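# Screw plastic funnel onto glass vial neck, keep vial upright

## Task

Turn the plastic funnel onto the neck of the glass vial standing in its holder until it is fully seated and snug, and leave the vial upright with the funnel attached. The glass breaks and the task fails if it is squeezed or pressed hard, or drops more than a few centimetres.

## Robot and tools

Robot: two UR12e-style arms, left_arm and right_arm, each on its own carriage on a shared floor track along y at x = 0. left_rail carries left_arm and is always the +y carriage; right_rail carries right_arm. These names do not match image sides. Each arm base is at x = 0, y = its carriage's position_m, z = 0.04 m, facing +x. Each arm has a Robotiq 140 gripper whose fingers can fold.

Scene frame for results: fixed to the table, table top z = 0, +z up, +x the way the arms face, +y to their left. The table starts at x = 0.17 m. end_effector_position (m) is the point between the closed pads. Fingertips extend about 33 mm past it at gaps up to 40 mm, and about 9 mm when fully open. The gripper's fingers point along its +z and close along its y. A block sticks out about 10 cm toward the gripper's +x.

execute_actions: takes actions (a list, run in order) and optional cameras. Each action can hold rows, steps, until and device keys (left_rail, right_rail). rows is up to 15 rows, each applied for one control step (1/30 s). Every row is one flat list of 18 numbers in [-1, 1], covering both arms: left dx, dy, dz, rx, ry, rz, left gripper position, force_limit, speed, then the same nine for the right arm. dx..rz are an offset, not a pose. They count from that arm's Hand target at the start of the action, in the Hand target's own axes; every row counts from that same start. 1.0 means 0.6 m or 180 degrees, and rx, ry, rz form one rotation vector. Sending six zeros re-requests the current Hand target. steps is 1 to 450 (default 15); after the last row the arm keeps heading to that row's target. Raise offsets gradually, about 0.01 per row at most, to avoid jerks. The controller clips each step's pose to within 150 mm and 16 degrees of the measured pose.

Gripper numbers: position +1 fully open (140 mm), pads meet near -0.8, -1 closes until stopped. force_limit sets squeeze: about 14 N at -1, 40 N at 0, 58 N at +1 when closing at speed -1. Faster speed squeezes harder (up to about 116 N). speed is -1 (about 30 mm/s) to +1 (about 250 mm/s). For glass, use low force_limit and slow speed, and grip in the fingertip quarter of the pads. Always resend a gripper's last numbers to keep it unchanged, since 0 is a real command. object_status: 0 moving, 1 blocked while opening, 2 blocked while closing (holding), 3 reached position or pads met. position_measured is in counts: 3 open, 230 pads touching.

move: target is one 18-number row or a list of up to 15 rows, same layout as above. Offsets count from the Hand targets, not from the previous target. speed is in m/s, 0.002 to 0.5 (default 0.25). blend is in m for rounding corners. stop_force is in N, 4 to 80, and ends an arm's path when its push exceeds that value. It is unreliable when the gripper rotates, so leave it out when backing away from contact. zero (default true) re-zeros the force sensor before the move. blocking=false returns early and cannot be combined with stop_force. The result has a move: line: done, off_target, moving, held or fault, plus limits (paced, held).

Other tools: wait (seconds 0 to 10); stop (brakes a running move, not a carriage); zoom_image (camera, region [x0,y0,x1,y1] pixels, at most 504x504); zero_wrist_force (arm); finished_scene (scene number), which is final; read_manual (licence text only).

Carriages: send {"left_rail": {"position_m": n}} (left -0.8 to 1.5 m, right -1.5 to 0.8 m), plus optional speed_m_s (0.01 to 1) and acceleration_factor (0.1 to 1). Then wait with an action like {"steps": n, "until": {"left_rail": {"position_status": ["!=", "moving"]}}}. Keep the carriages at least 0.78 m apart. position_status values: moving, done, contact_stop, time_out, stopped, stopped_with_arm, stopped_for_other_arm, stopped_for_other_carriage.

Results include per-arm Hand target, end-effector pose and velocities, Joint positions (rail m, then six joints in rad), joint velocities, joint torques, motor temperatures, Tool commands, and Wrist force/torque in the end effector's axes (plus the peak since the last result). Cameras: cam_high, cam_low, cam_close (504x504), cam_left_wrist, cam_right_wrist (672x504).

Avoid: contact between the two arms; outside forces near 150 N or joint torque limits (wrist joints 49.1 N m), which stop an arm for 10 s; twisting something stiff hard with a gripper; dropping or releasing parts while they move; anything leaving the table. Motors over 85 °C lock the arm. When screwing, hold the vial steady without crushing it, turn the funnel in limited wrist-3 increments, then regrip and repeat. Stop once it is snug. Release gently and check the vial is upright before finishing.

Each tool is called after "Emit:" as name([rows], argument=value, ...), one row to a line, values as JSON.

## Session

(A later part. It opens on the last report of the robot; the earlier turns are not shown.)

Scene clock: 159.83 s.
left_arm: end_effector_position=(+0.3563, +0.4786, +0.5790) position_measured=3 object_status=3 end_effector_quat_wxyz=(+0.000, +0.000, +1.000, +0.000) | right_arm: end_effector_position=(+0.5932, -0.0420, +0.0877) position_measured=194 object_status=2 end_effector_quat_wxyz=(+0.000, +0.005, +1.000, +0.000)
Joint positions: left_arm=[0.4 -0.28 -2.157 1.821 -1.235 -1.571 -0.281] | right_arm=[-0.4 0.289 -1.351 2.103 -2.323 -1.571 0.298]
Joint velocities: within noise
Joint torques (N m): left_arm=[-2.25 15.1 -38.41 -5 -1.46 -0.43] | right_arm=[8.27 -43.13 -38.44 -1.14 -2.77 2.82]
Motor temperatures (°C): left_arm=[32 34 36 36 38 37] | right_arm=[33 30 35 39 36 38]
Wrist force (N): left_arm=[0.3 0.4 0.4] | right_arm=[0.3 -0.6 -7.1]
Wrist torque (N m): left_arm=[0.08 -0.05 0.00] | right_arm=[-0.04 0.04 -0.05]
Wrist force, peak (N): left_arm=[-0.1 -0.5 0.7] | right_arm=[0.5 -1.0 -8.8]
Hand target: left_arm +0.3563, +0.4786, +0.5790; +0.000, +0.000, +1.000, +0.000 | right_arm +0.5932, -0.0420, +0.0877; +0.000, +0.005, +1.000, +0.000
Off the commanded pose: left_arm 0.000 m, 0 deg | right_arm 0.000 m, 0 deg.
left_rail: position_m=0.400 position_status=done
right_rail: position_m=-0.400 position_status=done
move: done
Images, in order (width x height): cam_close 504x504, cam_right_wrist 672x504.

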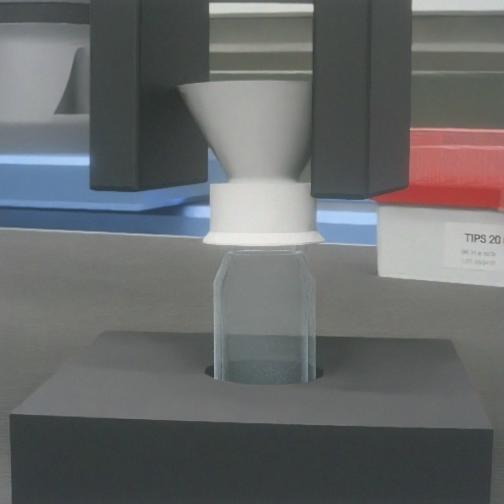

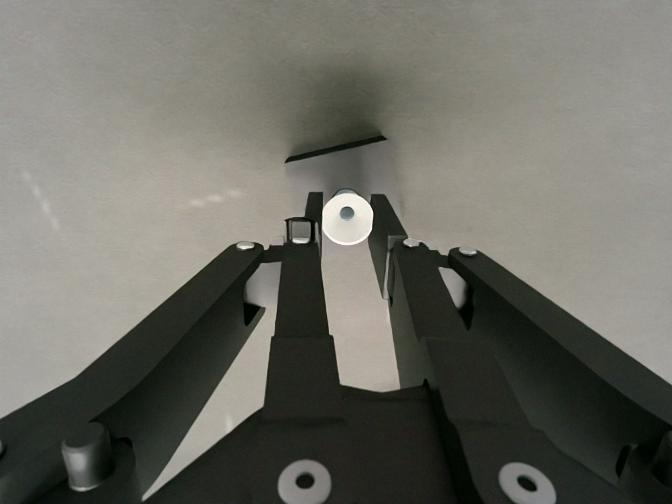

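Emit:
execute_actions([
  {"rows":[[0,0,0,0,0,0,1,1,1,0,0,-0.001,0,0,0,-0.98,0,-1]],"steps":45},
], cameras=[])

Emit:
move(target=[0,0,0,0,0,0,1,1,1,0,0,0.01,0,0,0,-0.98,0,-1], speed=0.003, stop_force=14, zero=false, cameras=["cam_close"])

Emit:
move(target=[0,0,0,0,0,0,1,1,1,0,0,0.0005,0,0,0.4,-0.98,0,-1], speed=0.2, cameras=["cam_close"])

Emit:
zoom_image(camera="cam_close", region=[140, 140, 380, 400])

Scene clock: 164.70 s.
left_arm: end_effector_position=(+0.3563, +0.4786, +0.5790) position_measured=3 object_status=3 end_effector_quat_wxyz=(+0.000, +0.000, +1.000, +0.000) | right_arm: end_effector_position=(+0.5932, -0.0420, +0.0883) position_measured=196 object_status=2 end_effector_quat_wxyz=(+0.000, +0.005, +1.000, +0.000)
Joint positions: left_arm=[0.4 -0.28 -2.157 1.821 -1.235 -1.571 -0.281] | right_arm=[-0.4 0.289 -1.352 2.103 -2.322 -1.571 0.298]
Joint velocities: within noise
Joint torques (N m): left_arm=[-4.62 15.21 -39.81 -4.46 -2.07 -0.21] | right_arm=[6.22 -77.07 -40.51 -3.08 -2.27 3.13]
Motor temperatures (°C): left_arm=[32 34 36 36 38 37] | right_arm=[33 30 35 39 36 38]
Wrist force (N): left_arm=[0.3 0.1 -0.1] | right_arm=[0.2 -0.4 -2.0]
Wrist torque (N m): left_arm=[0.01 -0.06 0.00] | right_arm=[0.09 -0.02 0.00]
Wrist force, peak (N): left_arm=[0.5 -0.1 0.8] | right_arm=[0.7 -1.0 -8.2]
Hand target: left_arm +0.3563, +0.4786, +0.5790; +0.000, +0.000, +1.000, +0.000 | right_arm +0.5932, -0.0420, +0.0883; +0.000, +0.005, +1.000, +0.000
Off the commanded pose: left_arm 0.000 m, 0 deg | right_arm 0.000 m, 0 deg.
left_rail: position_m=0.400 position_status=done
right_rail: position_m=-0.400 position_status=done
No camera images: "cameras" was empty.

Scene clock: 166.37 s.
left_arm: end_effector_position=(+0.3563, +0.4786, +0.5790) position_measured=3 object_status=3 end_effector_quat_wxyz=(+0.000, +0.000, +1.000, +0.000) | right_arm: end_effector_position=(+0.5933, -0.0419, +0.0875) position_measured=196 object_status=2 end_effector_quat_wxyz=(+0.000, +0.005, +1.000, +0.000)
Joint positions: left_arm=[0.4 -0.28 -2.157 1.821 -1.235 -1.571 -0.28] | right_arm=[-0.4 0.289 -1.351 2.104 -2.324 -1.571 0.298]
Joint velocities: within noise
Joint torques (N m): left_arm=[-1.93 13.93 -39.56 -4.68 -1.87 -0.19] | right_arm=[6.97 -67.08 -34.86 -0.69 -2.37 2.94]
Motor temperatures (°C): left_arm=[32 34 36 36 38 37] | right_arm=[33 30 35 39 36 38]
Wrist force (N): left_arm=[0.2 -0.2 0.2] | right_arm=[1.0 -1.3 -15.0]
Wrist torque (N m): left_arm=[-0.05 -0.05 0.00] | right_arm=[-0.04 -0.01 -0.02]
Wrist force, peak (N): left_arm=[0.4 -0.5 0.4] | right_arm=[0.3 -0.9 -16.0]
Hand target: left_arm +0.3563, +0.4786, +0.5790; +0.000, +0.000, +1.000, +0.000 | right_arm +0.5933, -0.0419, +0.0875; +0.000, +0.005, +1.000, +0.000 (not the last commanded pose)
Off the commanded pose: left_arm 0.000 m, 0 deg | right_arm 0.005 m, 0 deg.
left_rail: position_m=0.400 position_status=done
right_rail: position_m=-0.400 position_status=done
move: contact (right_arm)
Images, in order (width x height): cam_close 504x504.

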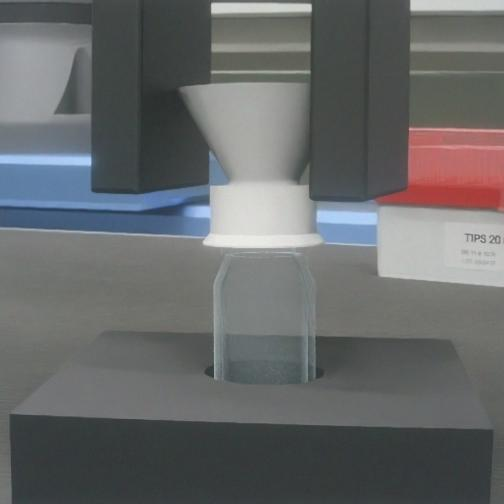

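Scene clock: 170.07 s.
left_arm: end_effector_position=(+0.3563, +0.4786, +0.5790) position_measured=3 object_status=3 end_effector_quat_wxyz=(+0.000, +0.000, +1.000, +0.000) | right_arm: end_effector_position=(+0.5933, -0.0420, +0.0871) position_measured=196 object_status=2 end_effector_quat_wxyz=(+0.000, +0.592, +0.806, +0.000)
Joint positions: left_arm=[0.4 -0.28 -2.157 1.821 -1.235 -1.571 -0.281] | right_arm=[-0.4 0.289 -1.351 2.104 -2.324 -1.571 1.555]
Joint velocities: within noise
Joint torques (N m): left_arm=[0.17 15.22 -38.55 -4.98 -2.26 0.2] | right_arm=[7.02 -40.36 -36.83 -4.73 -3.01 2.57]
Motor temperatures (°C): left_arm=[32 34 36 36 38 37] | right_arm=[33 30 35 39 36 38]
Wrist force (N): left_arm=[0.3 -0.2 0.5] | right_arm=[0.7 -2.7 -13.8]
Wrist torque (N m): left_arm=[-0.04 -0.07 0.00] | right_arm=[0.10 -0.05 -0.11]
Wrist force, peak (N): left_arm=[-0.6 -0.1 0.7] | right_arm=[0.8 -2.4 -16.0]
Hand target: left_arm +0.3563, +0.4786, +0.5790; +0.000, +0.000, +1.000, +0.000 | right_arm +0.5933, -0.0419, +0.0872; +0.000, +0.592, +0.806, +0.000
Off the commanded pose: left_arm 0.000 m, 0 deg | right_arm 0.000 m, 0 deg.
left_rail: position_m=0.400 position_status=done
right_rail: position_m=-0.400 position_status=done
move: done
Images, in order (width x height): cam_close 504x504.

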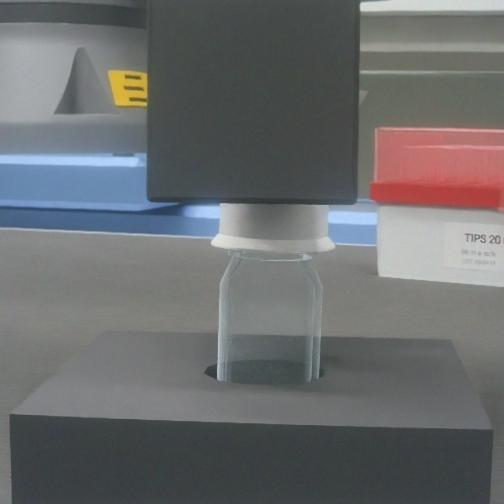

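Scaled by 1.938 from the camera's 504x504 image, which has a finer 720x720 frame.

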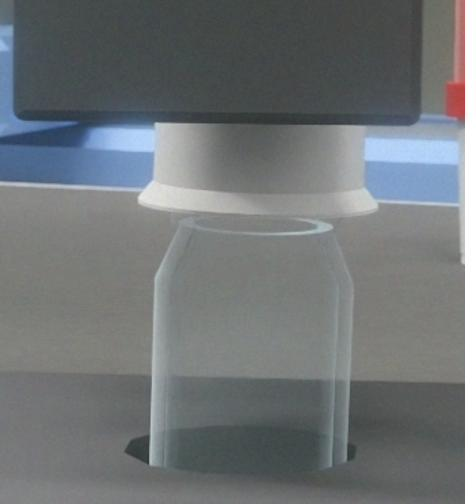

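Emit:
move([
  [0,0,0,0,0,0,1,1,1,0,0,0.0006,0,0,0.4,-0.98,0,-1],
  [0,0,0,0,0,0,1,1,1,0,0,0.0013,0,0,0.8,-0.98,0,-1],
  [0,0,0,0,0,0,1,1,1,0,0,0.002,0,0,-0.6,-0.98,0,-1],
], speed=0.25, cameras=["cam_close","cam_right_wrist"])

Emit:
zoom_image(camera="cam_close", region=[140, 140, 380, 400])

Scene clock: 180.87 s.
left_arm: end_effector_position=(+0.3563, +0.4786, +0.5790) position_measured=3 object_status=3 end_effector_quat_wxyz=(+0.000, +0.000, +1.000, +0.000) | right_arm: end_effector_position=(+0.5933, -0.0419, +0.0860) position_measured=196 object_status=2 end_effector_quat_wxyz=(+0.000, -0.305, +0.952, +0.000)
Joint positions: left_arm=[0.4 -0.28 -2.157 1.821 -1.235 -1.571 -0.281] | right_arm=[-0.4 0.289 -1.349 2.105 -2.327 -1.571 5.953]
Joint velocities: within noise
Joint torques (N m): left_arm=[-3.01 15.13 -39.08 -4.84 -2.1 -0.13] | right_arm=[8.32 -40.83 -36.78 -2.21 -3.09 3.6]
Motor temperatures (°C): left_arm=[32 34 36 36 38 37] | right_arm=[33 30 35 39 36 38]
Wrist force (N): left_arm=[0.0 -0.2 0.3] | right_arm=[0.7 0.2 -10.5]
Wrist torque (N m): left_arm=[-0.04 0.01 0.00] | right_arm=[-0.11 0.00 -0.07]
Wrist force, peak (N): left_arm=[0.4 -0.6 0.5] | right_arm=[0.3 -3.2 -13.8]
Hand target: left_arm +0.3563, +0.4786, +0.5790; +0.000, +0.000, +1.000, +0.000 | right_arm +0.5933, -0.0419, +0.0860; +0.000, -0.305, +0.953, +0.000
Off the commanded pose: left_arm 0.000 m, 0 deg | right_arm 0.000 m, 0 deg.
left_rail: position_m=0.400 position_status=done
right_rail: position_m=-0.400 position_status=done
move: done
Images, in order (width x height): cam_close 504x504, cam_right_wrist 672x504.

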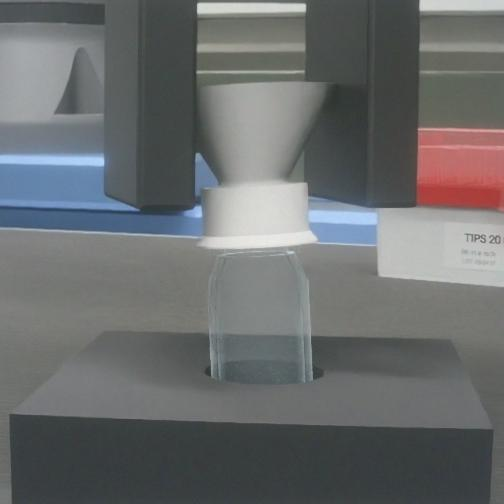

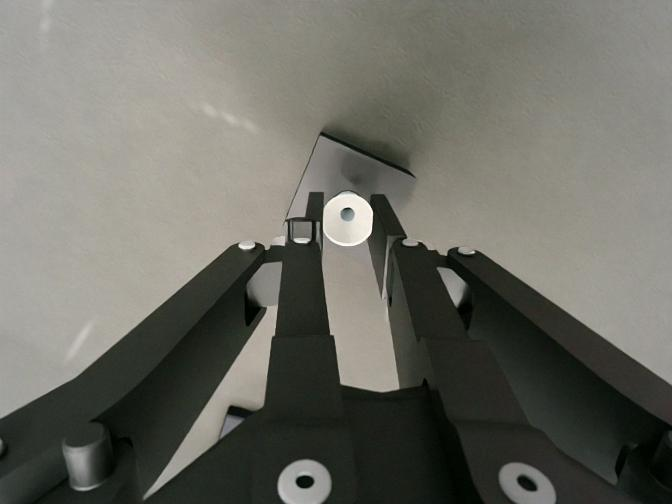

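Scaled by 1.938 from the camera's 504x504 image, which has a finer 720x720 frame.

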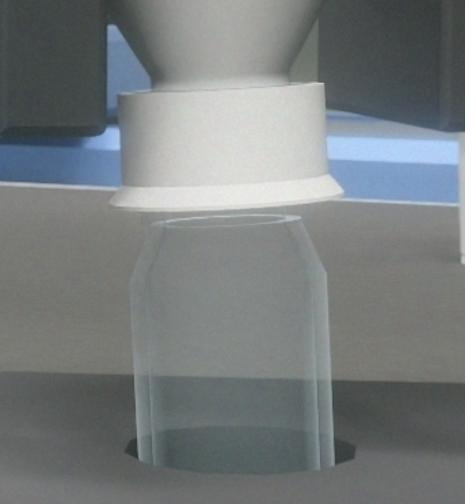

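Emit:
execute_actions([
  {"rows":[[0,0,0,0,0,0,1,1,1,0,0,0,0,0,0,-0.2,-0.5,-1]],"steps":50},
], cameras=["cam_close","cam_right_wrist"])

Emit:
zoom_image(camera="cam_close", region=[140, 140, 380, 400])

Emit:
zoom_image(camera="cam_right_wrist", region=[280, 110, 420, 250])

Scene clock: 184.13 s.
left_arm: end_effector_position=(+0.3563, +0.4786, +0.5790) position_measured=3 object_status=3 end_effector_quat_wxyz=(+0.000, +0.000, +1.000, +0.000) | right_arm: end_effector_position=(+0.5933, -0.0419, +0.0860) position_measured=154 object_status=3 end_effector_quat_wxyz=(+0.000, -0.305, +0.953, +0.000)
Joint positions: left_arm=[0.4 -0.28 -2.157 1.821 -1.235 -1.571 -0.281] | right_arm=[-0.4 0.289 -1.349 2.105 -2.327 -1.571 5.953]
Joint velocities: within noise
Joint torques (N m): left_arm=[-3.89 12.86 -39.5 -4.75 -2.05 -0.3] | right_arm=[7.4 -68.62 -34.79 -7.42 -2.74 2.33]
Motor temperatures (°C): left_arm=[32 34 36 36 38 37] | right_arm=[33 30 35 39 35 38]
Wrist force (N): left_arm=[0.6 0.1 0.2] | right_arm=[0.4 -0.4 0.1]
Wrist torque (N m): left_arm=[0.02 -0.12 0.00] | right_arm=[-0.11 -0.09 0.01]
Wrist force, peak (N): left_arm=[0.3 -0.3 0.6] | right_arm=[0.9 0.1 -11.6]
Hand target: left_arm +0.3563, +0.4786, +0.5790; +0.000, +0.000, +1.000, +0.000 | right_arm +0.5933, -0.0419, +0.0860; +0.000, -0.305, +0.953, +0.000
Off the commanded pose: left_arm 0.000 m, 0 deg | right_arm 0.000 m, 0 deg.
left_rail: position_m=0.400 position_status=done
right_rail: position_m=-0.400 position_status=done
Images, in order (width x height): cam_close 504x504, cam_right_wrist 672x504.

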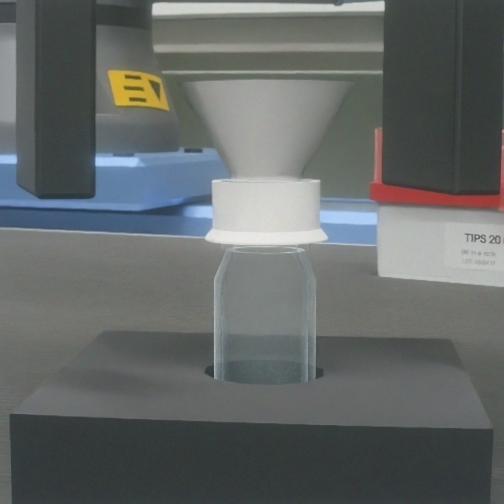

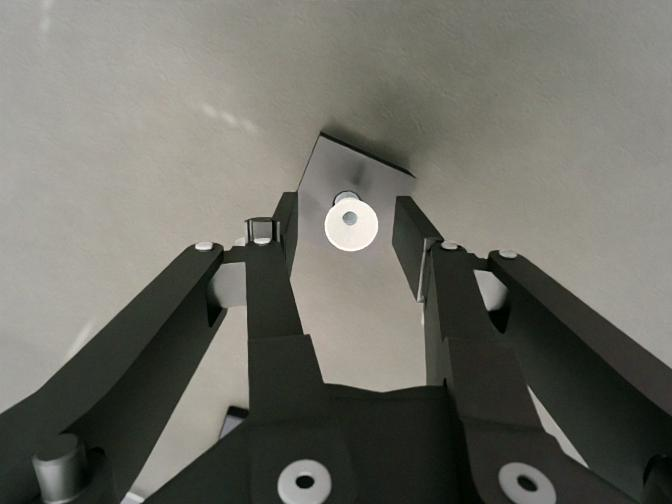

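Scaled by 1.938 from the camera's 504x504 image, which has a finer 720x720 frame.

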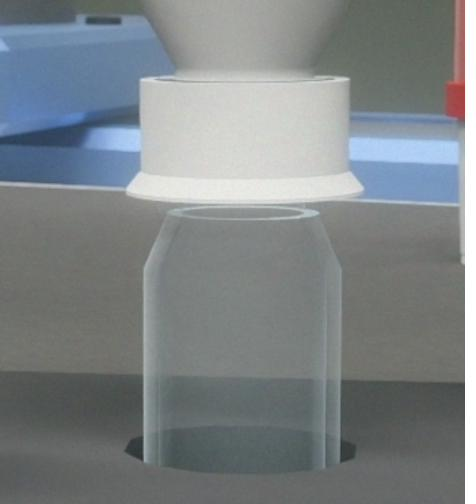

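Scaled by 3.600 from the camera's 672x504 image, which has a finer 960x720 frame.

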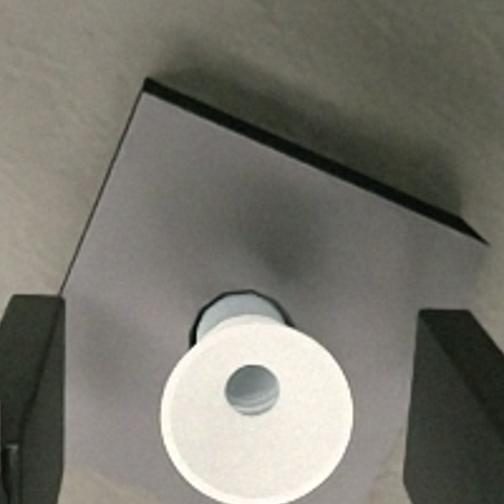

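Emit:
move([
  [0,0,0,0,0,0,1,1,1,-0.0033,0.0035,-0.013,0,0,0,-0.2,-0.5,-1],
  [0,0,0,0,0,0,1,1,1,-0.0033,0.0035,-0.013,0,0,-0.667,-0.2,-0.5,-1],
  [0,0,0,0,0,0,1,1,1,-0.0033,0.0035,-0.013,0,0,0.667,-0.2,-0.5,-1],
  [0,0,0,0,0,0,1,1,1,-0.0033,0.0035,-0.013,0,0,0,-0.2,-0.5,-1],
], speed=[0.03,0.5,0.5,0.5], cameras=["cam_right_wrist"])

Emit:
zoom_image(camera="cam_right_wrist", region=[280, 110, 420, 250])

Emit:
execute_actions([
  {"rows":[[0,0,0,0,0,0,1,1,1,0,0,0,0,0,0,-1,0,-1]],"steps":60},
], cameras=["cam_close"])

Emit:
move(target=[0,0,0,0,0,0,1,1,1,0,0,0.01,0,0,0,-1,0,-1], speed=0.003, stop_force=15, cameras=["cam_close"])

Scene clock: 193.63 s.
left_arm: end_effector_position=(+0.3563, +0.4786, +0.5790) position_measured=3 object_status=3 end_effector_quat_wxyz=(+0.000, +0.000, +1.000, +0.000) | right_arm: end_effector_position=(+0.5937, -0.0391, +0.0937) position_measured=154 object_status=3 end_effector_quat_wxyz=(+0.000, -0.304, +0.953, +0.000)
Joint positions: left_arm=[0.4 -0.28 -2.157 1.821 -1.235 -1.571 -0.281] | right_arm=[-0.4 0.293 -1.356 2.096 -2.311 -1.571 -0.326]
Joint velocities: within noise
Joint torques (N m): left_arm=[-4.55 13.48 -38.76 -4.93 -2.14 -0.19] | right_arm=[-13.58 -78.99 -30.37 -1.67 3.65 -3.13]
Motor temperatures (°C): left_arm=[32 34 36 36 38 37] | right_arm=[33 30 35 39 35 38]
Wrist force (N): left_arm=[0.0 -0.4 0.4] | right_arm=[0.9 -0.5 0.4]
Wrist torque (N m): left_arm=[-0.10 0.01 0.00] | right_arm=[-0.14 -0.20 0.02]
Wrist force, peak (N): left_arm=[0.4 -0.2 0.9] | right_arm=[0.6 -0.8 1.0]
Hand target: left_arm +0.3563, +0.4786, +0.5790; +0.000, +0.000, +1.000, +0.000 | right_arm +0.5937, -0.0391, +0.0938; +0.000, -0.305, +0.953, +0.000
Off the commanded pose: left_arm 0.000 m, 0 deg | right_arm 0.000 m, 0 deg.
left_rail: position_m=0.400 position_status=done
right_rail: position_m=-0.400 position_status=done
move: done
Images, in order (width x height): cam_right_wrist 672x504.

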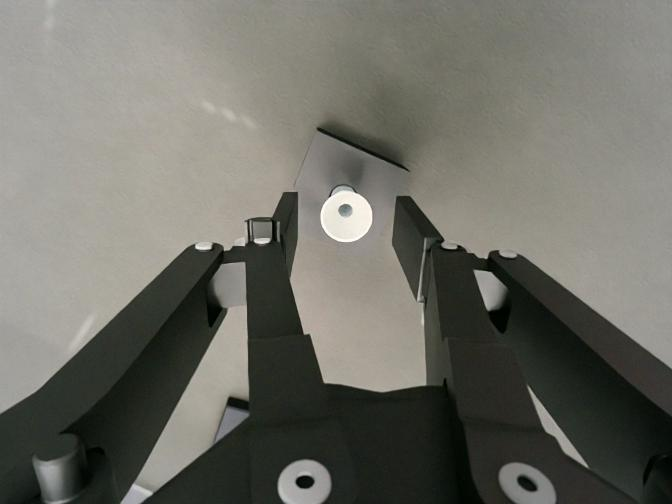

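Scaled by 3.600 from the camera's 672x504 image, which has a finer 960x720 frame.

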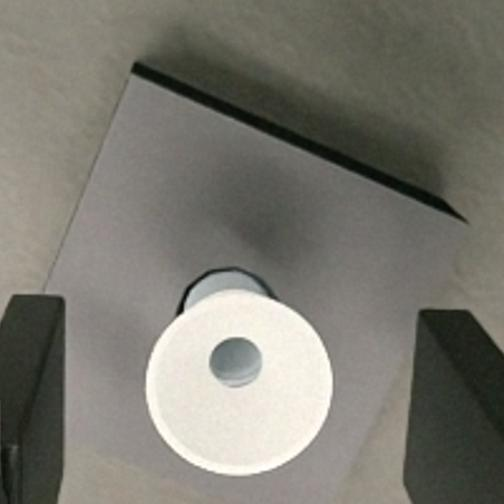

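Scene clock: 195.83 s.
left_arm: end_effector_position=(+0.3563, +0.4786, +0.5790) position_measured=3 object_status=3 end_effector_quat_wxyz=(+0.000, +0.000, +1.000, +0.000) | right_arm: end_effector_position=(+0.5937, -0.0391, +0.0938) position_measured=197 object_status=2 end_effector_quat_wxyz=(+0.000, -0.305, +0.953, +0.000)
Joint positions: left_arm=[0.4 -0.28 -2.157 1.821 -1.235 -1.571 -0.281] | right_arm=[-0.4 0.293 -1.357 2.096 -2.31 -1.571 -0.326]
Joint velocities: within noise
Joint torques (N m): left_arm=[-3.33 14.96 -39.29 -5.16 -2.07 0.14] | right_arm=[-12.59 -75.06 -33.71 -3.13 3.37 -3.01]
Motor temperatures (°C): left_arm=[32 34 36 36 38 37] | right_arm=[33 30 35 39 35 38]
Wrist force (N): left_arm=[0.3 -0.3 0.3] | right_arm=[0.2 -0.2 -0.9]
Wrist torque (N m): left_arm=[-0.07 -0.07 0.00] | right_arm=[-0.04 -0.05 0.01]
Wrist force, peak (N): left_arm=[0.4 0.4 0.9] | right_arm=[0.0 -0.4 -1.7]
Hand target: left_arm +0.3563, +0.4786, +0.5790; +0.000, +0.000, +1.000, +0.000 | right_arm +0.5937, -0.0391, +0.0938; +0.000, -0.305, +0.953, +0.000
Off the commanded pose: left_arm 0.000 m, 0 deg | right_arm 0.000 m, 0 deg.
left_rail: position_m=0.400 position_status=done
right_rail: position_m=-0.400 position_status=done
Images, in order (width x height): cam_close 504x504.

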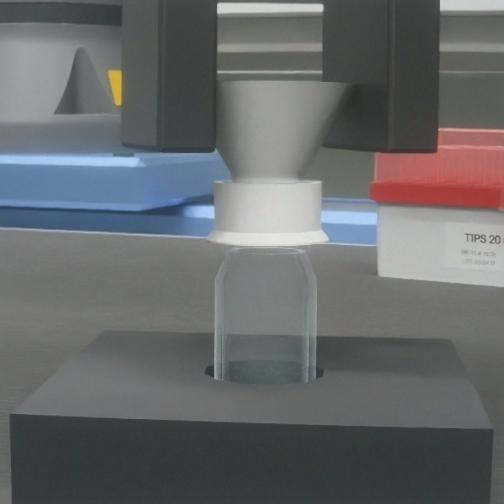

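Scene clock: 197.60 s.
left_arm: end_effector_position=(+0.3563, +0.4786, +0.5790) position_measured=3 object_status=3 end_effector_quat_wxyz=(+0.000, +0.000, +1.000, +0.000) | right_arm: end_effector_position=(+0.5938, -0.0390, +0.0926) position_measured=197 object_status=2 end_effector_quat_wxyz=(+0.000, -0.305, +0.953, +0.000)
Joint positions: left_arm=[0.4 -0.28 -2.157 1.821 -1.235 -1.571 -0.281] | right_arm=[-0.4 0.293 -1.355 2.097 -2.313 -1.571 -0.326]
Joint velocities: within noise
Joint torques (N m): left_arm=[-5.05 15.34 -39.46 -5.23 -2.43 -0.13] | right_arm=[-12.11 -65.39 -33.28 -0.1 3.36 -2.92]
Motor temperatures (°C): left_arm=[32 34 36 36 38 37] | right_arm=[33 30 35 39 35 38]
Wrist force (N): left_arm=[0.1 -0.2 0.2] | right_arm=[0.3 0.4 -17.5]
Wrist torque (N m): left_arm=[-0.04 -0.02 0.01] | right_arm=[-0.03 0.08 0.01]
Wrist force, peak (N): left_arm=[0.1 0.1 0.9] | right_arm=[0.4 -0.1 -18.3]
Hand target: left_arm +0.3563, +0.4786, +0.5790; +0.000, +0.000, +1.000, +0.000 | right_arm +0.5938, -0.0390, +0.0926; +0.000, -0.305, +0.953, +0.000 (not the last commanded pose)
Off the commanded pose: left_arm 0.000 m, 0 deg | right_arm 0.005 m, 0 deg.
left_rail: position_m=0.400 position_status=done
right_rail: position_m=-0.400 position_status=done
move: contact (right_arm)
Images, in order (width x height): cam_close 504x504.

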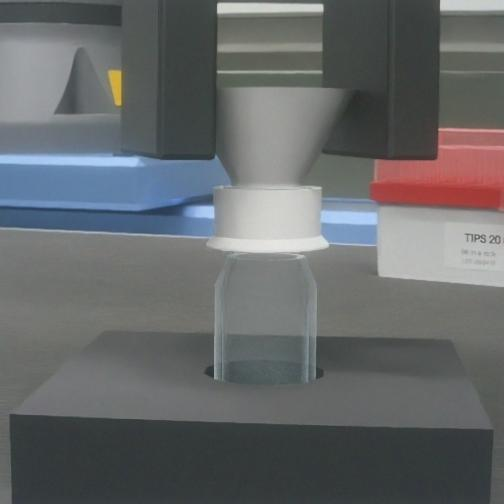

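Emit:
move(target=[0,0,0,0,0,0,1,1,1,0,0,0,0,0,0.25,-1,0,-1], speed=0.2, cameras=[])

Emit:
move(target=[0,0,0,0,0,0,1,1,1,0,0,0.0003,0,0,0.3,-1,0,-1], speed=0.2, cameras=[])

Emit:
move(target=[0,0,0,0,0,0,1,1,1,0,0,0.0003,0,0,0.5,-1,0,-1], speed=0.2, cameras=["cam_close"])

Emit:
move(target=[0,0,0,0,0,0,1,1,1,0,0,0.0003,0,0,0.5,-1,0,-1], speed=0.2, cameras=["cam_close"])

Emit:
zoom_image(camera="cam_close", region=[140, 140, 380, 400])

Scene clock: 201.20 s.
left_arm: end_effector_position=(+0.3563, +0.4786, +0.5790) position_measured=3 object_status=3 end_effector_quat_wxyz=(+0.000, +0.000, +1.000, +0.000) | right_arm: end_effector_position=(+0.5938, -0.0391, +0.0926) position_measured=197 object_status=2 end_effector_quat_wxyz=(+0.000, +0.083, +0.997, +0.000)
Joint positions: left_arm=[0.4 -0.28 -2.157 1.821 -1.235 -1.571 -0.281] | right_arm=[-0.4 0.293 -1.355 2.097 -2.313 -1.571 0.459]
Joint velocities: within noise
Joint torques (N m): left_arm=[-3.85 14.49 -38.55 -5.06 -2.31 -0.22] | right_arm=[8.6 -47.24 -36.41 -3.1 -2.57 3.1]
Motor temperatures (°C): left_arm=[32 34 36 36 38 37] | right_arm=[33 30 35 39 35 38]
Wrist force (N): left_arm=[0.4 0.1 0.4] | right_arm=[0.4 -0.9 -12.6]
Wrist torque (N m): left_arm=[0.01 -0.07 0.00] | right_arm=[0.08 0.05 -0.08]
Wrist force, peak (N): left_arm=[0.1 -0.4 1.0] | right_arm=[0.8 0.1 -17.9]
Hand target: left_arm +0.3563, +0.4786, +0.5790; +0.000, +0.000, +1.000, +0.000 | right_arm +0.5938, -0.0390, +0.0926; +0.000, +0.083, +0.997, +0.000
Off the commanded pose: left_arm 0.000 m, 0 deg | right_arm 0.000 m, 0 deg.
left_rail: position_m=0.400 position_status=done
right_rail: position_m=-0.400 position_status=done
move: done
No camera images: "cameras" was empty.

Scene clock: 204.10 s.
left_arm: end_effector_position=(+0.3563, +0.4786, +0.5790) position_measured=3 object_status=3 end_effector_quat_wxyz=(+0.000, +0.000, +1.000, +0.000) | right_arm: end_effector_position=(+0.5937, -0.0391, +0.0924) position_measured=197 object_status=2 end_effector_quat_wxyz=(+0.000, +0.526, +0.850, +0.000)
Joint positions: left_arm=[0.4 -0.28 -2.157 1.821 -1.235 -1.571 -0.281] | right_arm=[-0.4 0.293 -1.355 2.097 -2.313 -1.571 1.402]
Joint velocities: within noise
Joint torques (N m): left_arm=[-3.1 15.21 -39.76 -4.91 -2.18 0.37] | right_arm=[6.3 -41.41 -38.17 -5.01 -2.76 2.75]
Motor temperatures (°C): left_arm=[32 34 36 36 38 37] | right_arm=[33 30 35 39 35 38]
Wrist force (N): left_arm=[-0.2 0.1 0.4] | right_arm=[0.4 -1.8 -11.1]
Wrist torque (N m): left_arm=[0.02 0.05 0.00] | right_arm=[0.06 -0.10 -0.08]
Wrist force, peak (N): left_arm=[0.6 -0.5 0.5] | right_arm=[0.6 -2.2 -12.3]
Hand target: left_arm +0.3563, +0.4786, +0.5790; +0.000, +0.000, +1.000, +0.000 | right_arm +0.5938, -0.0390, +0.0924; +0.000, +0.527, +0.850, +0.000
Off the commanded pose: left_arm 0.000 m, 0 deg | right_arm 0.000 m, 0 deg.
left_rail: position_m=0.400 position_status=done
right_rail: position_m=-0.400 position_status=done
move: done
No camera images: "cameras" was empty.

Scene clock: 208.60 s.
left_arm: end_effector_position=(+0.3563, +0.4786, +0.5790) position_measured=3 object_status=3 end_effector_quat_wxyz=(+0.000, +0.000, +1.000, +0.000) | right_arm: end_effector_position=(+0.5938, -0.0391, +0.0922) position_measured=197 object_status=2 end_effector_quat_wxyz=(+0.000, +0.973, +0.229, +0.000)
Joint positions: left_arm=[0.4 -0.28 -2.157 1.821 -1.235 -1.571 -0.281] | right_arm=[-0.4 0.293 -1.355 2.097 -2.314 -1.571 2.973]
Joint velocities: within noise
Joint torques (N m): left_arm=[-4.42 15.61 -39.03 -5 -1.87 0.11] | right_arm=[8.82 -43.18 -38.09 -3.79 -1.8 3.08]
Motor temperatures (°C): left_arm=[32 34 36 36 38 37] | right_arm=[33 30 35 39 35 38]
Wrist force (N): left_arm=[-0.1 0.1 0.4] | right_arm=[0.6 3.5 -8.6]
Wrist torque (N m): left_arm=[0.01 0.01 0.00] | right_arm=[-0.06 -0.12 -0.09]
Wrist force, peak (N): left_arm=[0.0 -0.1 0.8] | right_arm=[0.1 -2.0 -10.8]
Hand target: left_arm +0.3563, +0.4786, +0.5790; +0.000, +0.000, +1.000, +0.000 | right_arm +0.5938, -0.0390, +0.0922; +0.000, +0.973, +0.229, +0.000
Off the commanded pose: left_arm 0.000 m, 0 deg | right_arm 0.000 m, 0 deg.
left_rail: position_m=0.400 position_status=done
right_rail: position_m=-0.400 position_status=done
move: done
Images, in order (width x height): cam_close 504x504.

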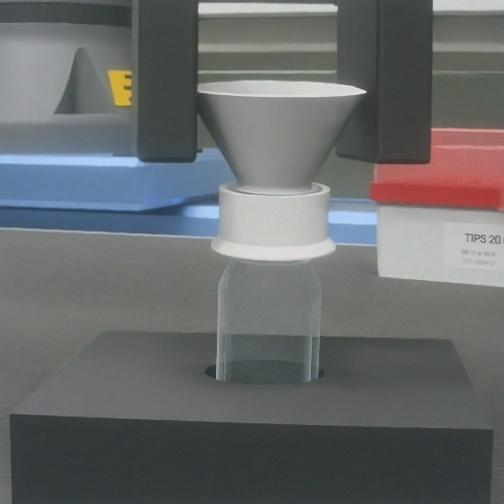

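Scene clock: 213.10 s.
left_arm: end_effector_position=(+0.3563, +0.4786, +0.5790) position_measured=3 object_status=3 end_effector_quat_wxyz=(+0.000, +0.000, +1.000, +0.000) | right_arm: end_effector_position=(+0.5938, -0.0391, +0.0920) position_measured=197 object_status=2 end_effector_quat_wxyz=(+0.000, +0.850, -0.526, +0.000)
Joint positions: left_arm=[0.4 -0.28 -2.157 1.821 -1.235 -1.571 -0.28] | right_arm=[-0.4 0.293 -1.354 2.097 -2.314 -1.571 4.543]
Joint velocities: within noise
Joint torques (N m): left_arm=[-3.52 15.08 -40.24 -4.78 -2.24 0.1] | right_arm=[8.01 -44.73 -40.68 -5.2 -2.84 3]
Motor temperatures (°C): left_arm=[32 34 36 36 38 37] | right_arm=[33 30 35 39 35 38]
Wrist force (N): left_arm=[-0.1 -0.2 0.1] | right_arm=[0.5 1.7 -7.4]
Wrist torque (N m): left_arm=[-0.06 0.02 0.00] | right_arm=[-0.26 0.02 -0.05]
Wrist force, peak (N): left_arm=[0.3 -0.4 0.7] | right_arm=[0.3 3.7 -8.3]
Hand target: left_arm +0.3563, +0.4786, +0.5790; +0.000, +0.000, +1.000, +0.000 | right_arm +0.5938, -0.0390, +0.0920; +0.000, +0.850, -0.527, +0.000
Off the commanded pose: left_arm 0.000 m, 0 deg | right_arm 0.000 m, 0 deg.
left_rail: position_m=0.400 position_status=done
right_rail: position_m=-0.400 position_status=done
move: done
Images, in order (width x height): cam_close 504x504.

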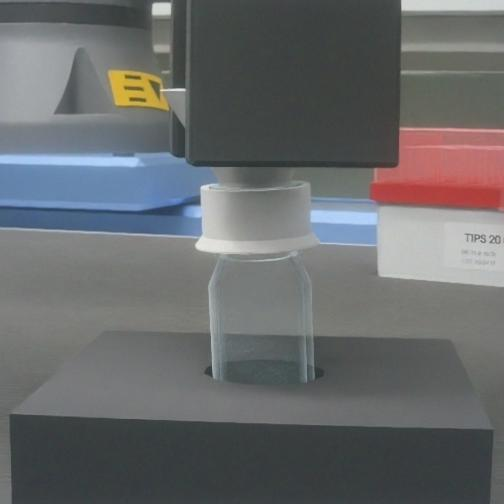

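Scaled by 1.938 from the camera's 504x504 image, which has a finer 720x720 frame.

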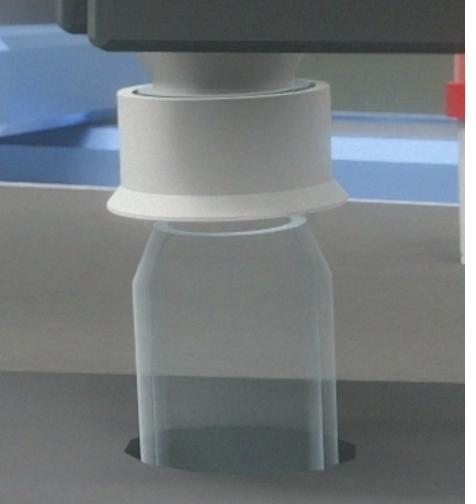

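Emit:
move(target=[0,0,0,0,0,0,1,1,1,0,0,0.01,0,0,0,-1,0,-1], speed=0.003, stop_force=10, cameras=[])

Emit:
move(target=[0,0,0,0,0,0.5,1,1,1,0,0,0.0005,0,0,0.5,-1,0,-1], speed=0.5, cameras=["cam_close","cam_right_wrist"])

Scene clock: 217.20 s.
left_arm: end_effector_position=(+0.3563, +0.4786, +0.5790) position_measured=3 object_status=3 end_effector_quat_wxyz=(+0.000, +0.000, +1.000, +0.000) | right_arm: end_effector_position=(+0.5938, -0.0390, +0.0911) position_measured=197 object_status=2 end_effector_quat_wxyz=(+0.000, +0.850, -0.527, +0.000)
Joint positions: left_arm=[0.4 -0.28 -2.157 1.821 -1.235 -1.571 -0.281] | right_arm=[-0.4 0.293 -1.353 2.098 -2.316 -1.571 4.543]
Joint velocities: within noise
Joint torques (N m): left_arm=[-2.62 15.1 -40.38 -5.21 -2.63 -0.25] | right_arm=[7.73 -65.75 -32.62 0.21 -2.44 3.11]
Motor temperatures (°C): left_arm=[32 34 36 36 38 37] | right_arm=[33 30 35 39 35 38]
Wrist force (N): left_arm=[0.1 0.2 0.6] | right_arm=[1.5 -0.7 -17.3]
Wrist torque (N m): left_arm=[0.04 -0.02 0.01] | right_arm=[-0.04 0.00 -0.04]
Wrist force, peak (N): left_arm=[0.2 -0.4 0.8] | right_arm=[1.3 -0.6 -18.2]
Hand target: left_arm +0.3563, +0.4786, +0.5790; +0.000, +0.000, +1.000, +0.000 | right_arm +0.5939, -0.0390, +0.0911; +0.000, +0.850, -0.527, +0.000 (not the last commanded pose)
Off the commanded pose: left_arm 0.000 m, 0 deg | right_arm 0.005 m, 0 deg.
left_rail: position_m=0.400 position_status=done
right_rail: position_m=-0.400 position_status=done
move: contact (right_arm)
No camera images: "cameras" was empty.

Scene clock: 219.50 s.
left_arm: end_effector_position=(+0.3563, +0.4786, +0.5790) position_measured=3 object_status=3 end_effector_quat_wxyz=(+0.000, +0.707, +0.707, +0.000) | right_arm: end_effector_position=(+0.5939, -0.0390, +0.0908) position_measured=197 object_status=2 end_effector_quat_wxyz=(+0.000, -0.229, +0.973, +0.000)
Joint positions: left_arm=[0.4 -0.281 -2.157 1.821 -1.235 -1.571 1.29] | right_arm=[-0.4 0.293 -1.353 2.098 -2.317 -1.571 6.114]
Joint velocities: within noise
Joint torques (N m): left_arm=[12.63 21.91 -55.28 -6.91 -3.06 2.09] | right_arm=[7.67 -40.92 -36.49 -0.26 -2.34 3.21]
Motor temperatures (°C): left_arm=[32 34 36 36 38 37] | right_arm=[33 30 35 39 35 38]
Wrist force (N): left_arm=[0.0 0.0 0.1] | right_arm=[0.4 -1.9 -11.1]
Wrist torque (N m): left_arm=[-0.01 0.00 -0.01] | right_arm=[0.03 0.00 -0.07]
Wrist force, peak (N): left_arm=[0.8 0.1 0.5] | right_arm=[2.2 -0.9 -17.7]
Hand target: left_arm +0.3563, +0.4786, +0.5790; +0.000, +0.707, +0.707, +0.000 | right_arm +0.5939, -0.0390, +0.0908; +0.000, -0.229, +0.973, +0.000
Off the commanded pose: left_arm 0.000 m, 0 deg | right_arm 0.000 m, 0 deg.
left_rail: position_m=0.400 position_status=done
right_rail: position_m=-0.400 position_status=done
move: done
Images, in order (width x height): cam_close 504x504, cam_right_wrist 672x504.

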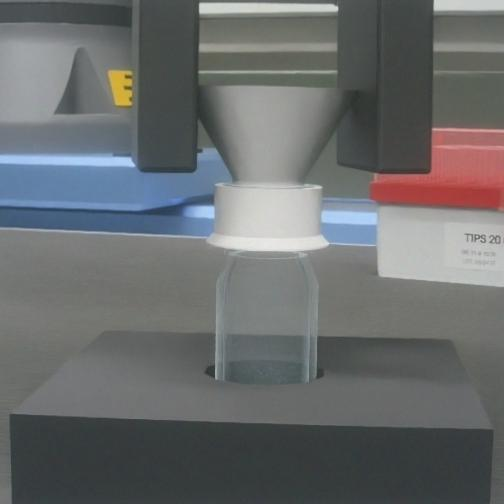

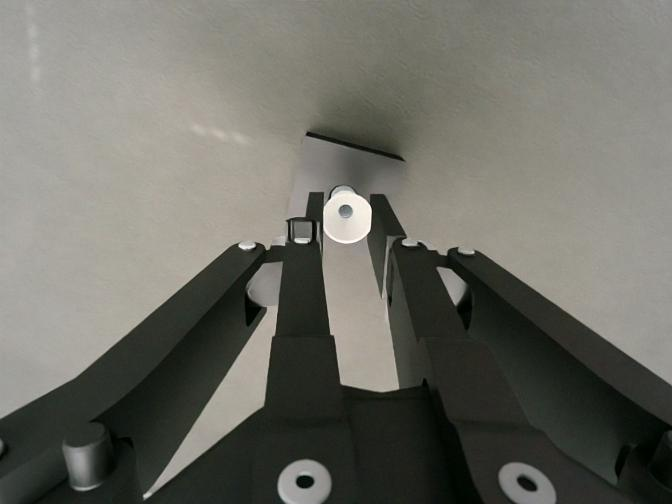

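Emit:
move([
  [0,0,0,0,0,0,1,1,1,0,0,0,0,0,0,-0.2,0,-1],
  [0,0,0,0,0,0,1,1,1,0,0,0,0,0,-0.667,-0.2,0,-1],
  [0,0,0,0,0,0,1,1,1,0,0,0,0,0,0.667,-0.2,0,-1],
  [0,0,0,0,0,0,1,1,1,0,0,0,0,0,0,-0.2,0,-1],
], speed=0.5, cameras=["cam_close","cam_right_wrist"])

Emit:
move([
  [0,0,0,0,0,0,1,1,1,0,0,0,0,0,-0.667,-0.2,0,-1],
  [0,0,0,0,0,0,1,1,1,0,0,0,0,0,0.667,-0.2,0,-1],
], speed=0.5, cameras=["cam_close","cam_right_wrist"])

Emit:
zoom_image(camera="cam_right_wrist", region=[280, 110, 420, 250])

Scene clock: 229.10 s.
left_arm: end_effector_position=(+0.3563, +0.4786, +0.5790) position_measured=3 object_status=3 end_effector_quat_wxyz=(+0.000, +0.707, +0.707, +0.000) | right_arm: end_effector_position=(+0.5938, -0.0390, +0.0908) position_measured=154 object_status=3 end_effector_quat_wxyz=(+0.000, -0.229, +0.973, +0.000)
Joint positions: left_arm=[0.4 -0.28 -2.157 1.821 -1.235 -1.571 1.29] | right_arm=[-0.4 0.293 -1.353 2.098 -2.317 -1.571 -0.169]
Joint velocities: within noise
Joint torques (N m): left_arm=[8.38 17.64 -42.29 -3.76 -2.43 1.58] | right_arm=[-12.94 -78.69 -30.13 -1.8 3.74 -3.03]
Motor temperatures (°C): left_arm=[32 34 36 36 38 37] | right_arm=[33 30 35 39 35 38]
Wrist force (N): left_arm=[0.1 -0.2 0.4] | right_arm=[0.4 -0.1 0.5]
Wrist torque (N m): left_arm=[-0.06 -0.02 -0.01] | right_arm=[-0.04 -0.07 0.02]
Wrist force, peak (N): left_arm=[0.0 -0.4 0.8] | right_arm=[0.5 -2.0 -11.7]
Hand target: left_arm +0.3563, +0.4786, +0.5790; +0.000, +0.707, +0.707, +0.000 | right_arm +0.5939, -0.0390, +0.0908; +0.000, -0.229, +0.973, +0.000
Off the commanded pose: left_arm 0.000 m, 0 deg | right_arm 0.000 m, 0 deg.
left_rail: position_m=0.400 position_status=done
right_rail: position_m=-0.400 position_status=done
move: done
Images, in order (width x height): cam_close 504x504, cam_right_wrist 672x504.

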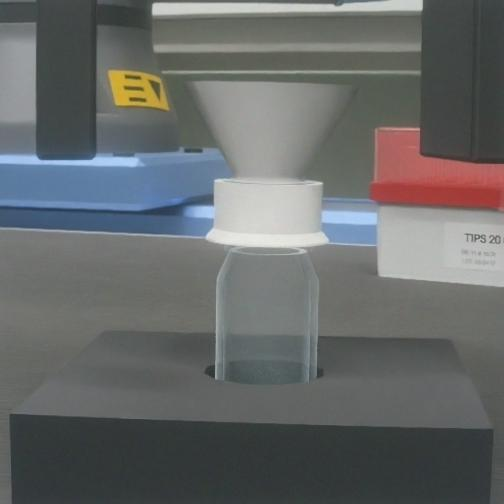

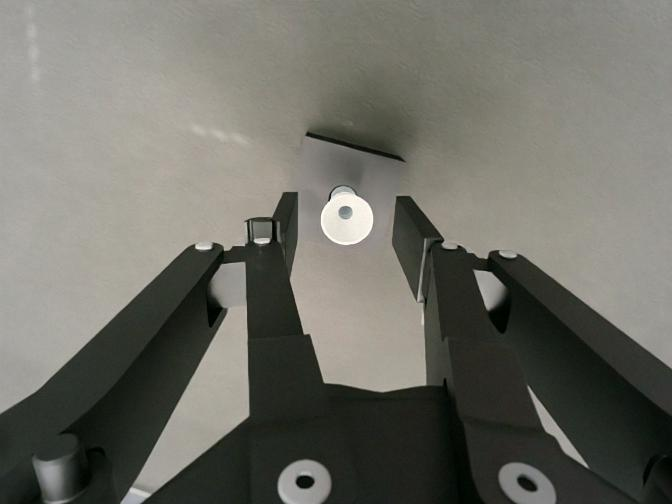

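Scene clock: 234.70 s.
left_arm: end_effector_position=(+0.3563, +0.4786, +0.5790) position_measured=3 object_status=3 end_effector_quat_wxyz=(+0.000, +0.707, +0.707, +0.000) | right_arm: end_effector_position=(+0.5938, -0.0390, +0.0908) position_measured=154 object_status=3 end_effector_quat_wxyz=(+0.000, +0.729, +0.685, +0.000)
Joint positions: left_arm=[0.4 -0.28 -2.157 1.821 -1.235 -1.571 1.29] | right_arm=[-0.4 0.293 -1.353 2.098 -2.317 -1.571 -4.357]
Joint velocities: within noise
Joint torques (N m): left_arm=[5 16.75 -37.96 -3.55 -2.29 1.19] | right_arm=[-13.3 -77.77 -30.32 -1.69 3.81 -3.46]
Motor temperatures (°C): left_arm=[32 34 36 36 38 37] | right_arm=[33 30 35 39 35 38]
Wrist force (N): left_arm=[0.2 0.3 0.1] | right_arm=[-0.1 0.0 0.5]
Wrist torque (N m): left_arm=[0.06 -0.04 -0.02] | right_arm=[0.00 0.03 0.02]
Wrist force, peak (N): left_arm=[0.2 0.6 0.4] | right_arm=[0.7 -0.3 0.9]
Hand target: left_arm +0.3563, +0.4786, +0.5790; +0.000, +0.707, +0.707, +0.000 | right_arm +0.5939, -0.0390, +0.0908; +0.000, +0.729, +0.685, +0.000
Off the commanded pose: left_arm 0.000 m, 0 deg | right_arm 0.000 m, 0 deg.
left_rail: position_m=0.400 position_status=done
right_rail: position_m=-0.400 position_status=done
move: done
Images, in order (width x height): cam_close 504x504, cam_right_wrist 672x504.

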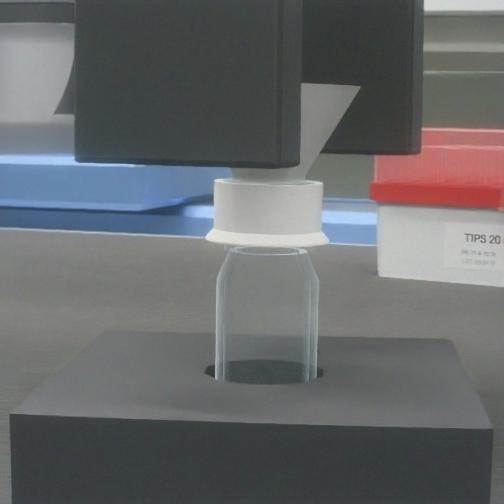

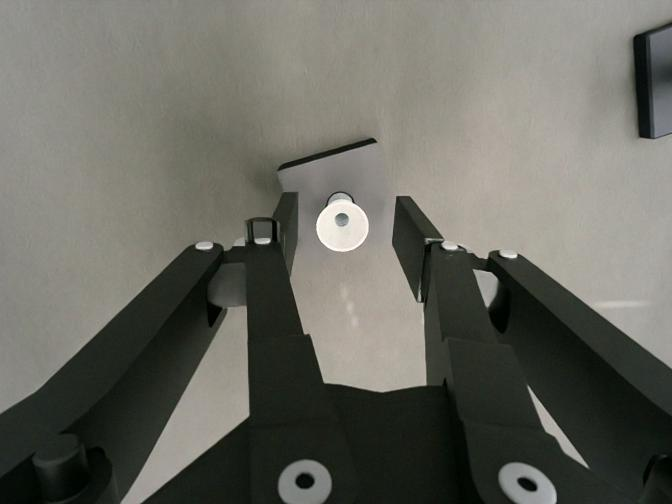

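Scaled by 3.600 from the camera's 672x504 image, which has a finer 960x720 frame.

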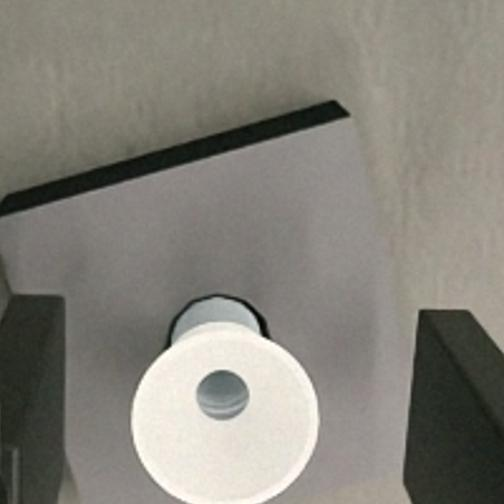

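Emit:
move([
  [0,0,0,0,0,0,1,1,1,-0.0013,-0.003,0,0,0,0,-0.2,0,-1],
  [0,0,0,0,0,0,1,1,1,-0.0013,-0.003,0,0,0,-0.45,-0.2,0,-1],
], speed=0.5, cameras=[])

Emit:
execute_actions([
  {"rows":[[0,0,0,0,0,0,1,1,1,0,0,0,0,0,0,-1,0,-1]],"steps":75},
], cameras=["cam_right_wrist"])

Emit:
move(target=[0,0,0,0,0,0,1,1,1,0,0,0.01,0,0,0,-1,0,-1], speed=0.003, stop_force=15, cameras=["cam_close"])

Scene clock: 239.73 s.
left_arm: end_effector_position=(+0.3563, +0.4786, +0.5790) position_measured=3 object_status=3 end_effector_quat_wxyz=(+0.000, +0.707, +0.707, +0.000) | right_arm: end_effector_position=(+0.5920, -0.0397, +0.0908) position_measured=154 object_status=3 end_effector_quat_wxyz=(+0.000, +0.110, +0.994, +0.000)
Joint positions: left_arm=[0.4 -0.28 -2.157 1.821 -1.235 -1.571 1.29] | right_arm=[-0.4 0.293 -1.355 2.101 -2.318 -1.571 -5.77]
Joint velocities: within noise
Joint torques (N m): left_arm=[8.07 18.13 -38.33 -3.59 -2.21 1.22] | right_arm=[-14.06 -78.11 -30.48 -1.67 3.9 -3.52]
Motor temperatures (°C): left_arm=[32 34 36 36 38 37] | right_arm=[33 30 35 39 35 38]
Wrist force (N): left_arm=[0.1 0.1 0.1] | right_arm=[0.3 0.1 0.8]
Wrist torque (N m): left_arm=[0.01 -0.01 -0.01] | right_arm=[-0.01 -0.07 0.01]
Wrist force, peak (N): left_arm=[-0.1 -0.1 0.8] | right_arm=[0.9 -0.5 1.1]
Hand target: left_arm +0.3563, +0.4786, +0.5790; +0.000, +0.707, +0.707, +0.000 | right_arm +0.5920, -0.0397, +0.0908; +0.000, +0.110, +0.994, +0.000
Off the commanded pose: left_arm 0.000 m, 0 deg | right_arm 0.000 m, 0 deg.
left_rail: position_m=0.400 position_status=done
right_rail: position_m=-0.400 position_status=done
move: done
No camera images: "cameras" was empty.

Scene clock: 242.43 s.
left_arm: end_effector_position=(+0.3563, +0.4786, +0.5790) position_measured=3 object_status=3 end_effector_quat_wxyz=(+0.000, +0.707, +0.707, +0.000) | right_arm: end_effector_position=(+0.5920, -0.0397, +0.0908) position_measured=197 object_status=2 end_effector_quat_wxyz=(+0.000, +0.110, +0.994, +0.000)
Joint positions: left_arm=[0.4 -0.28 -2.157 1.821 -1.235 -1.571 1.29] | right_arm=[-0.4 0.293 -1.355 2.101 -2.318 -1.571 -5.771]
Joint velocities: within noise
Joint torques (N m): left_arm=[4.28 19.04 -39.08 -3.69 -1.76 1.22] | right_arm=[-12.53 -73.11 -33.3 -3.66 3.46 -3.27]
Motor temperatures (°C): left_arm=[32 34 36 36 38 37] | right_arm=[33 30 35 39 35 38]
Wrist force (N): left_arm=[0.0 -0.3 0.3] | right_arm=[0.4 0.2 -1.0]
Wrist torque (N m): left_arm=[-0.08 0.00 0.00] | right_arm=[-0.03 -0.10 0.01]
Wrist force, peak (N): left_arm=[0.2 0.3 0.9] | right_arm=[0.1 -0.2 -2.2]
Hand target: left_arm +0.3563, +0.4786, +0.5790; +0.000, +0.707, +0.707, +0.000 | right_arm +0.5920, -0.0397, +0.0908; +0.000, +0.110, +0.994, +0.000
Off the commanded pose: left_arm 0.000 m, 0 deg | right_arm 0.000 m, 0 deg.
left_rail: position_m=0.400 position_status=done
right_rail: position_m=-0.400 position_status=done
Images, in order (width x height): cam_right_wrist 672x504.

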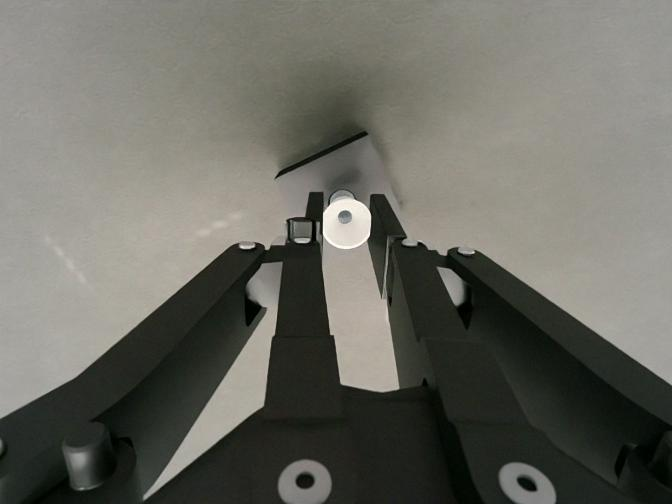

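Scene clock: 244.20 s.
left_arm: end_effector_position=(+0.3563, +0.4786, +0.5790) position_measured=3 object_status=3 end_effector_quat_wxyz=(+0.000, +0.707, +0.707, +0.000) | right_arm: end_effector_position=(+0.5921, -0.0397, +0.0897) position_measured=197 object_status=2 end_effector_quat_wxyz=(+0.000, +0.110, +0.994, +0.000)
Joint positions: left_arm=[0.4 -0.28 -2.157 1.821 -1.235 -1.571 1.29] | right_arm=[-0.4 0.293 -1.354 2.102 -2.32 -1.571 -5.771]
Joint velocities: within noise
Joint torques (N m): left_arm=[5.5 17.13 -38.16 -3.79 -1.94 0.76] | right_arm=[-13.16 -64.97 -33 0.17 3.33 -2.99]
Motor temperatures (°C): left_arm=[32 34 36 36 38 37] | right_arm=[33 30 35 39 35 38]
Wrist force (N): left_arm=[0.1 0.1 -0.1] | right_arm=[0.2 -0.2 -17.1]
Wrist torque (N m): left_arm=[0.02 -0.02 -0.01] | right_arm=[-0.10 -0.04 0.02]
Wrist force, peak (N): left_arm=[0.1 -0.2 0.8] | right_arm=[0.1 -0.3 -18.2]
Hand target: left_arm +0.3563, +0.4786, +0.5790; +0.000, +0.707, +0.707, +0.000 | right_arm +0.5921, -0.0397, +0.0897; +0.000, +0.110, +0.994, +0.000 (not the last commanded pose)
Off the commanded pose: left_arm 0.000 m, 0 deg | right_arm 0.005 m, 0 deg.
left_rail: position_m=0.400 position_status=done
right_rail: position_m=-0.400 position_status=done
move: contact (right_arm)
Images, in order (width x height): cam_close 504x504.

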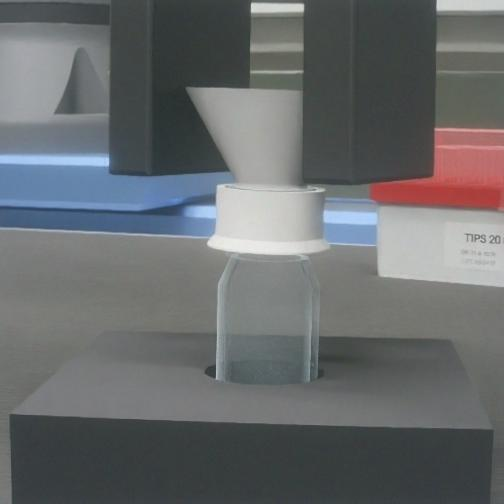

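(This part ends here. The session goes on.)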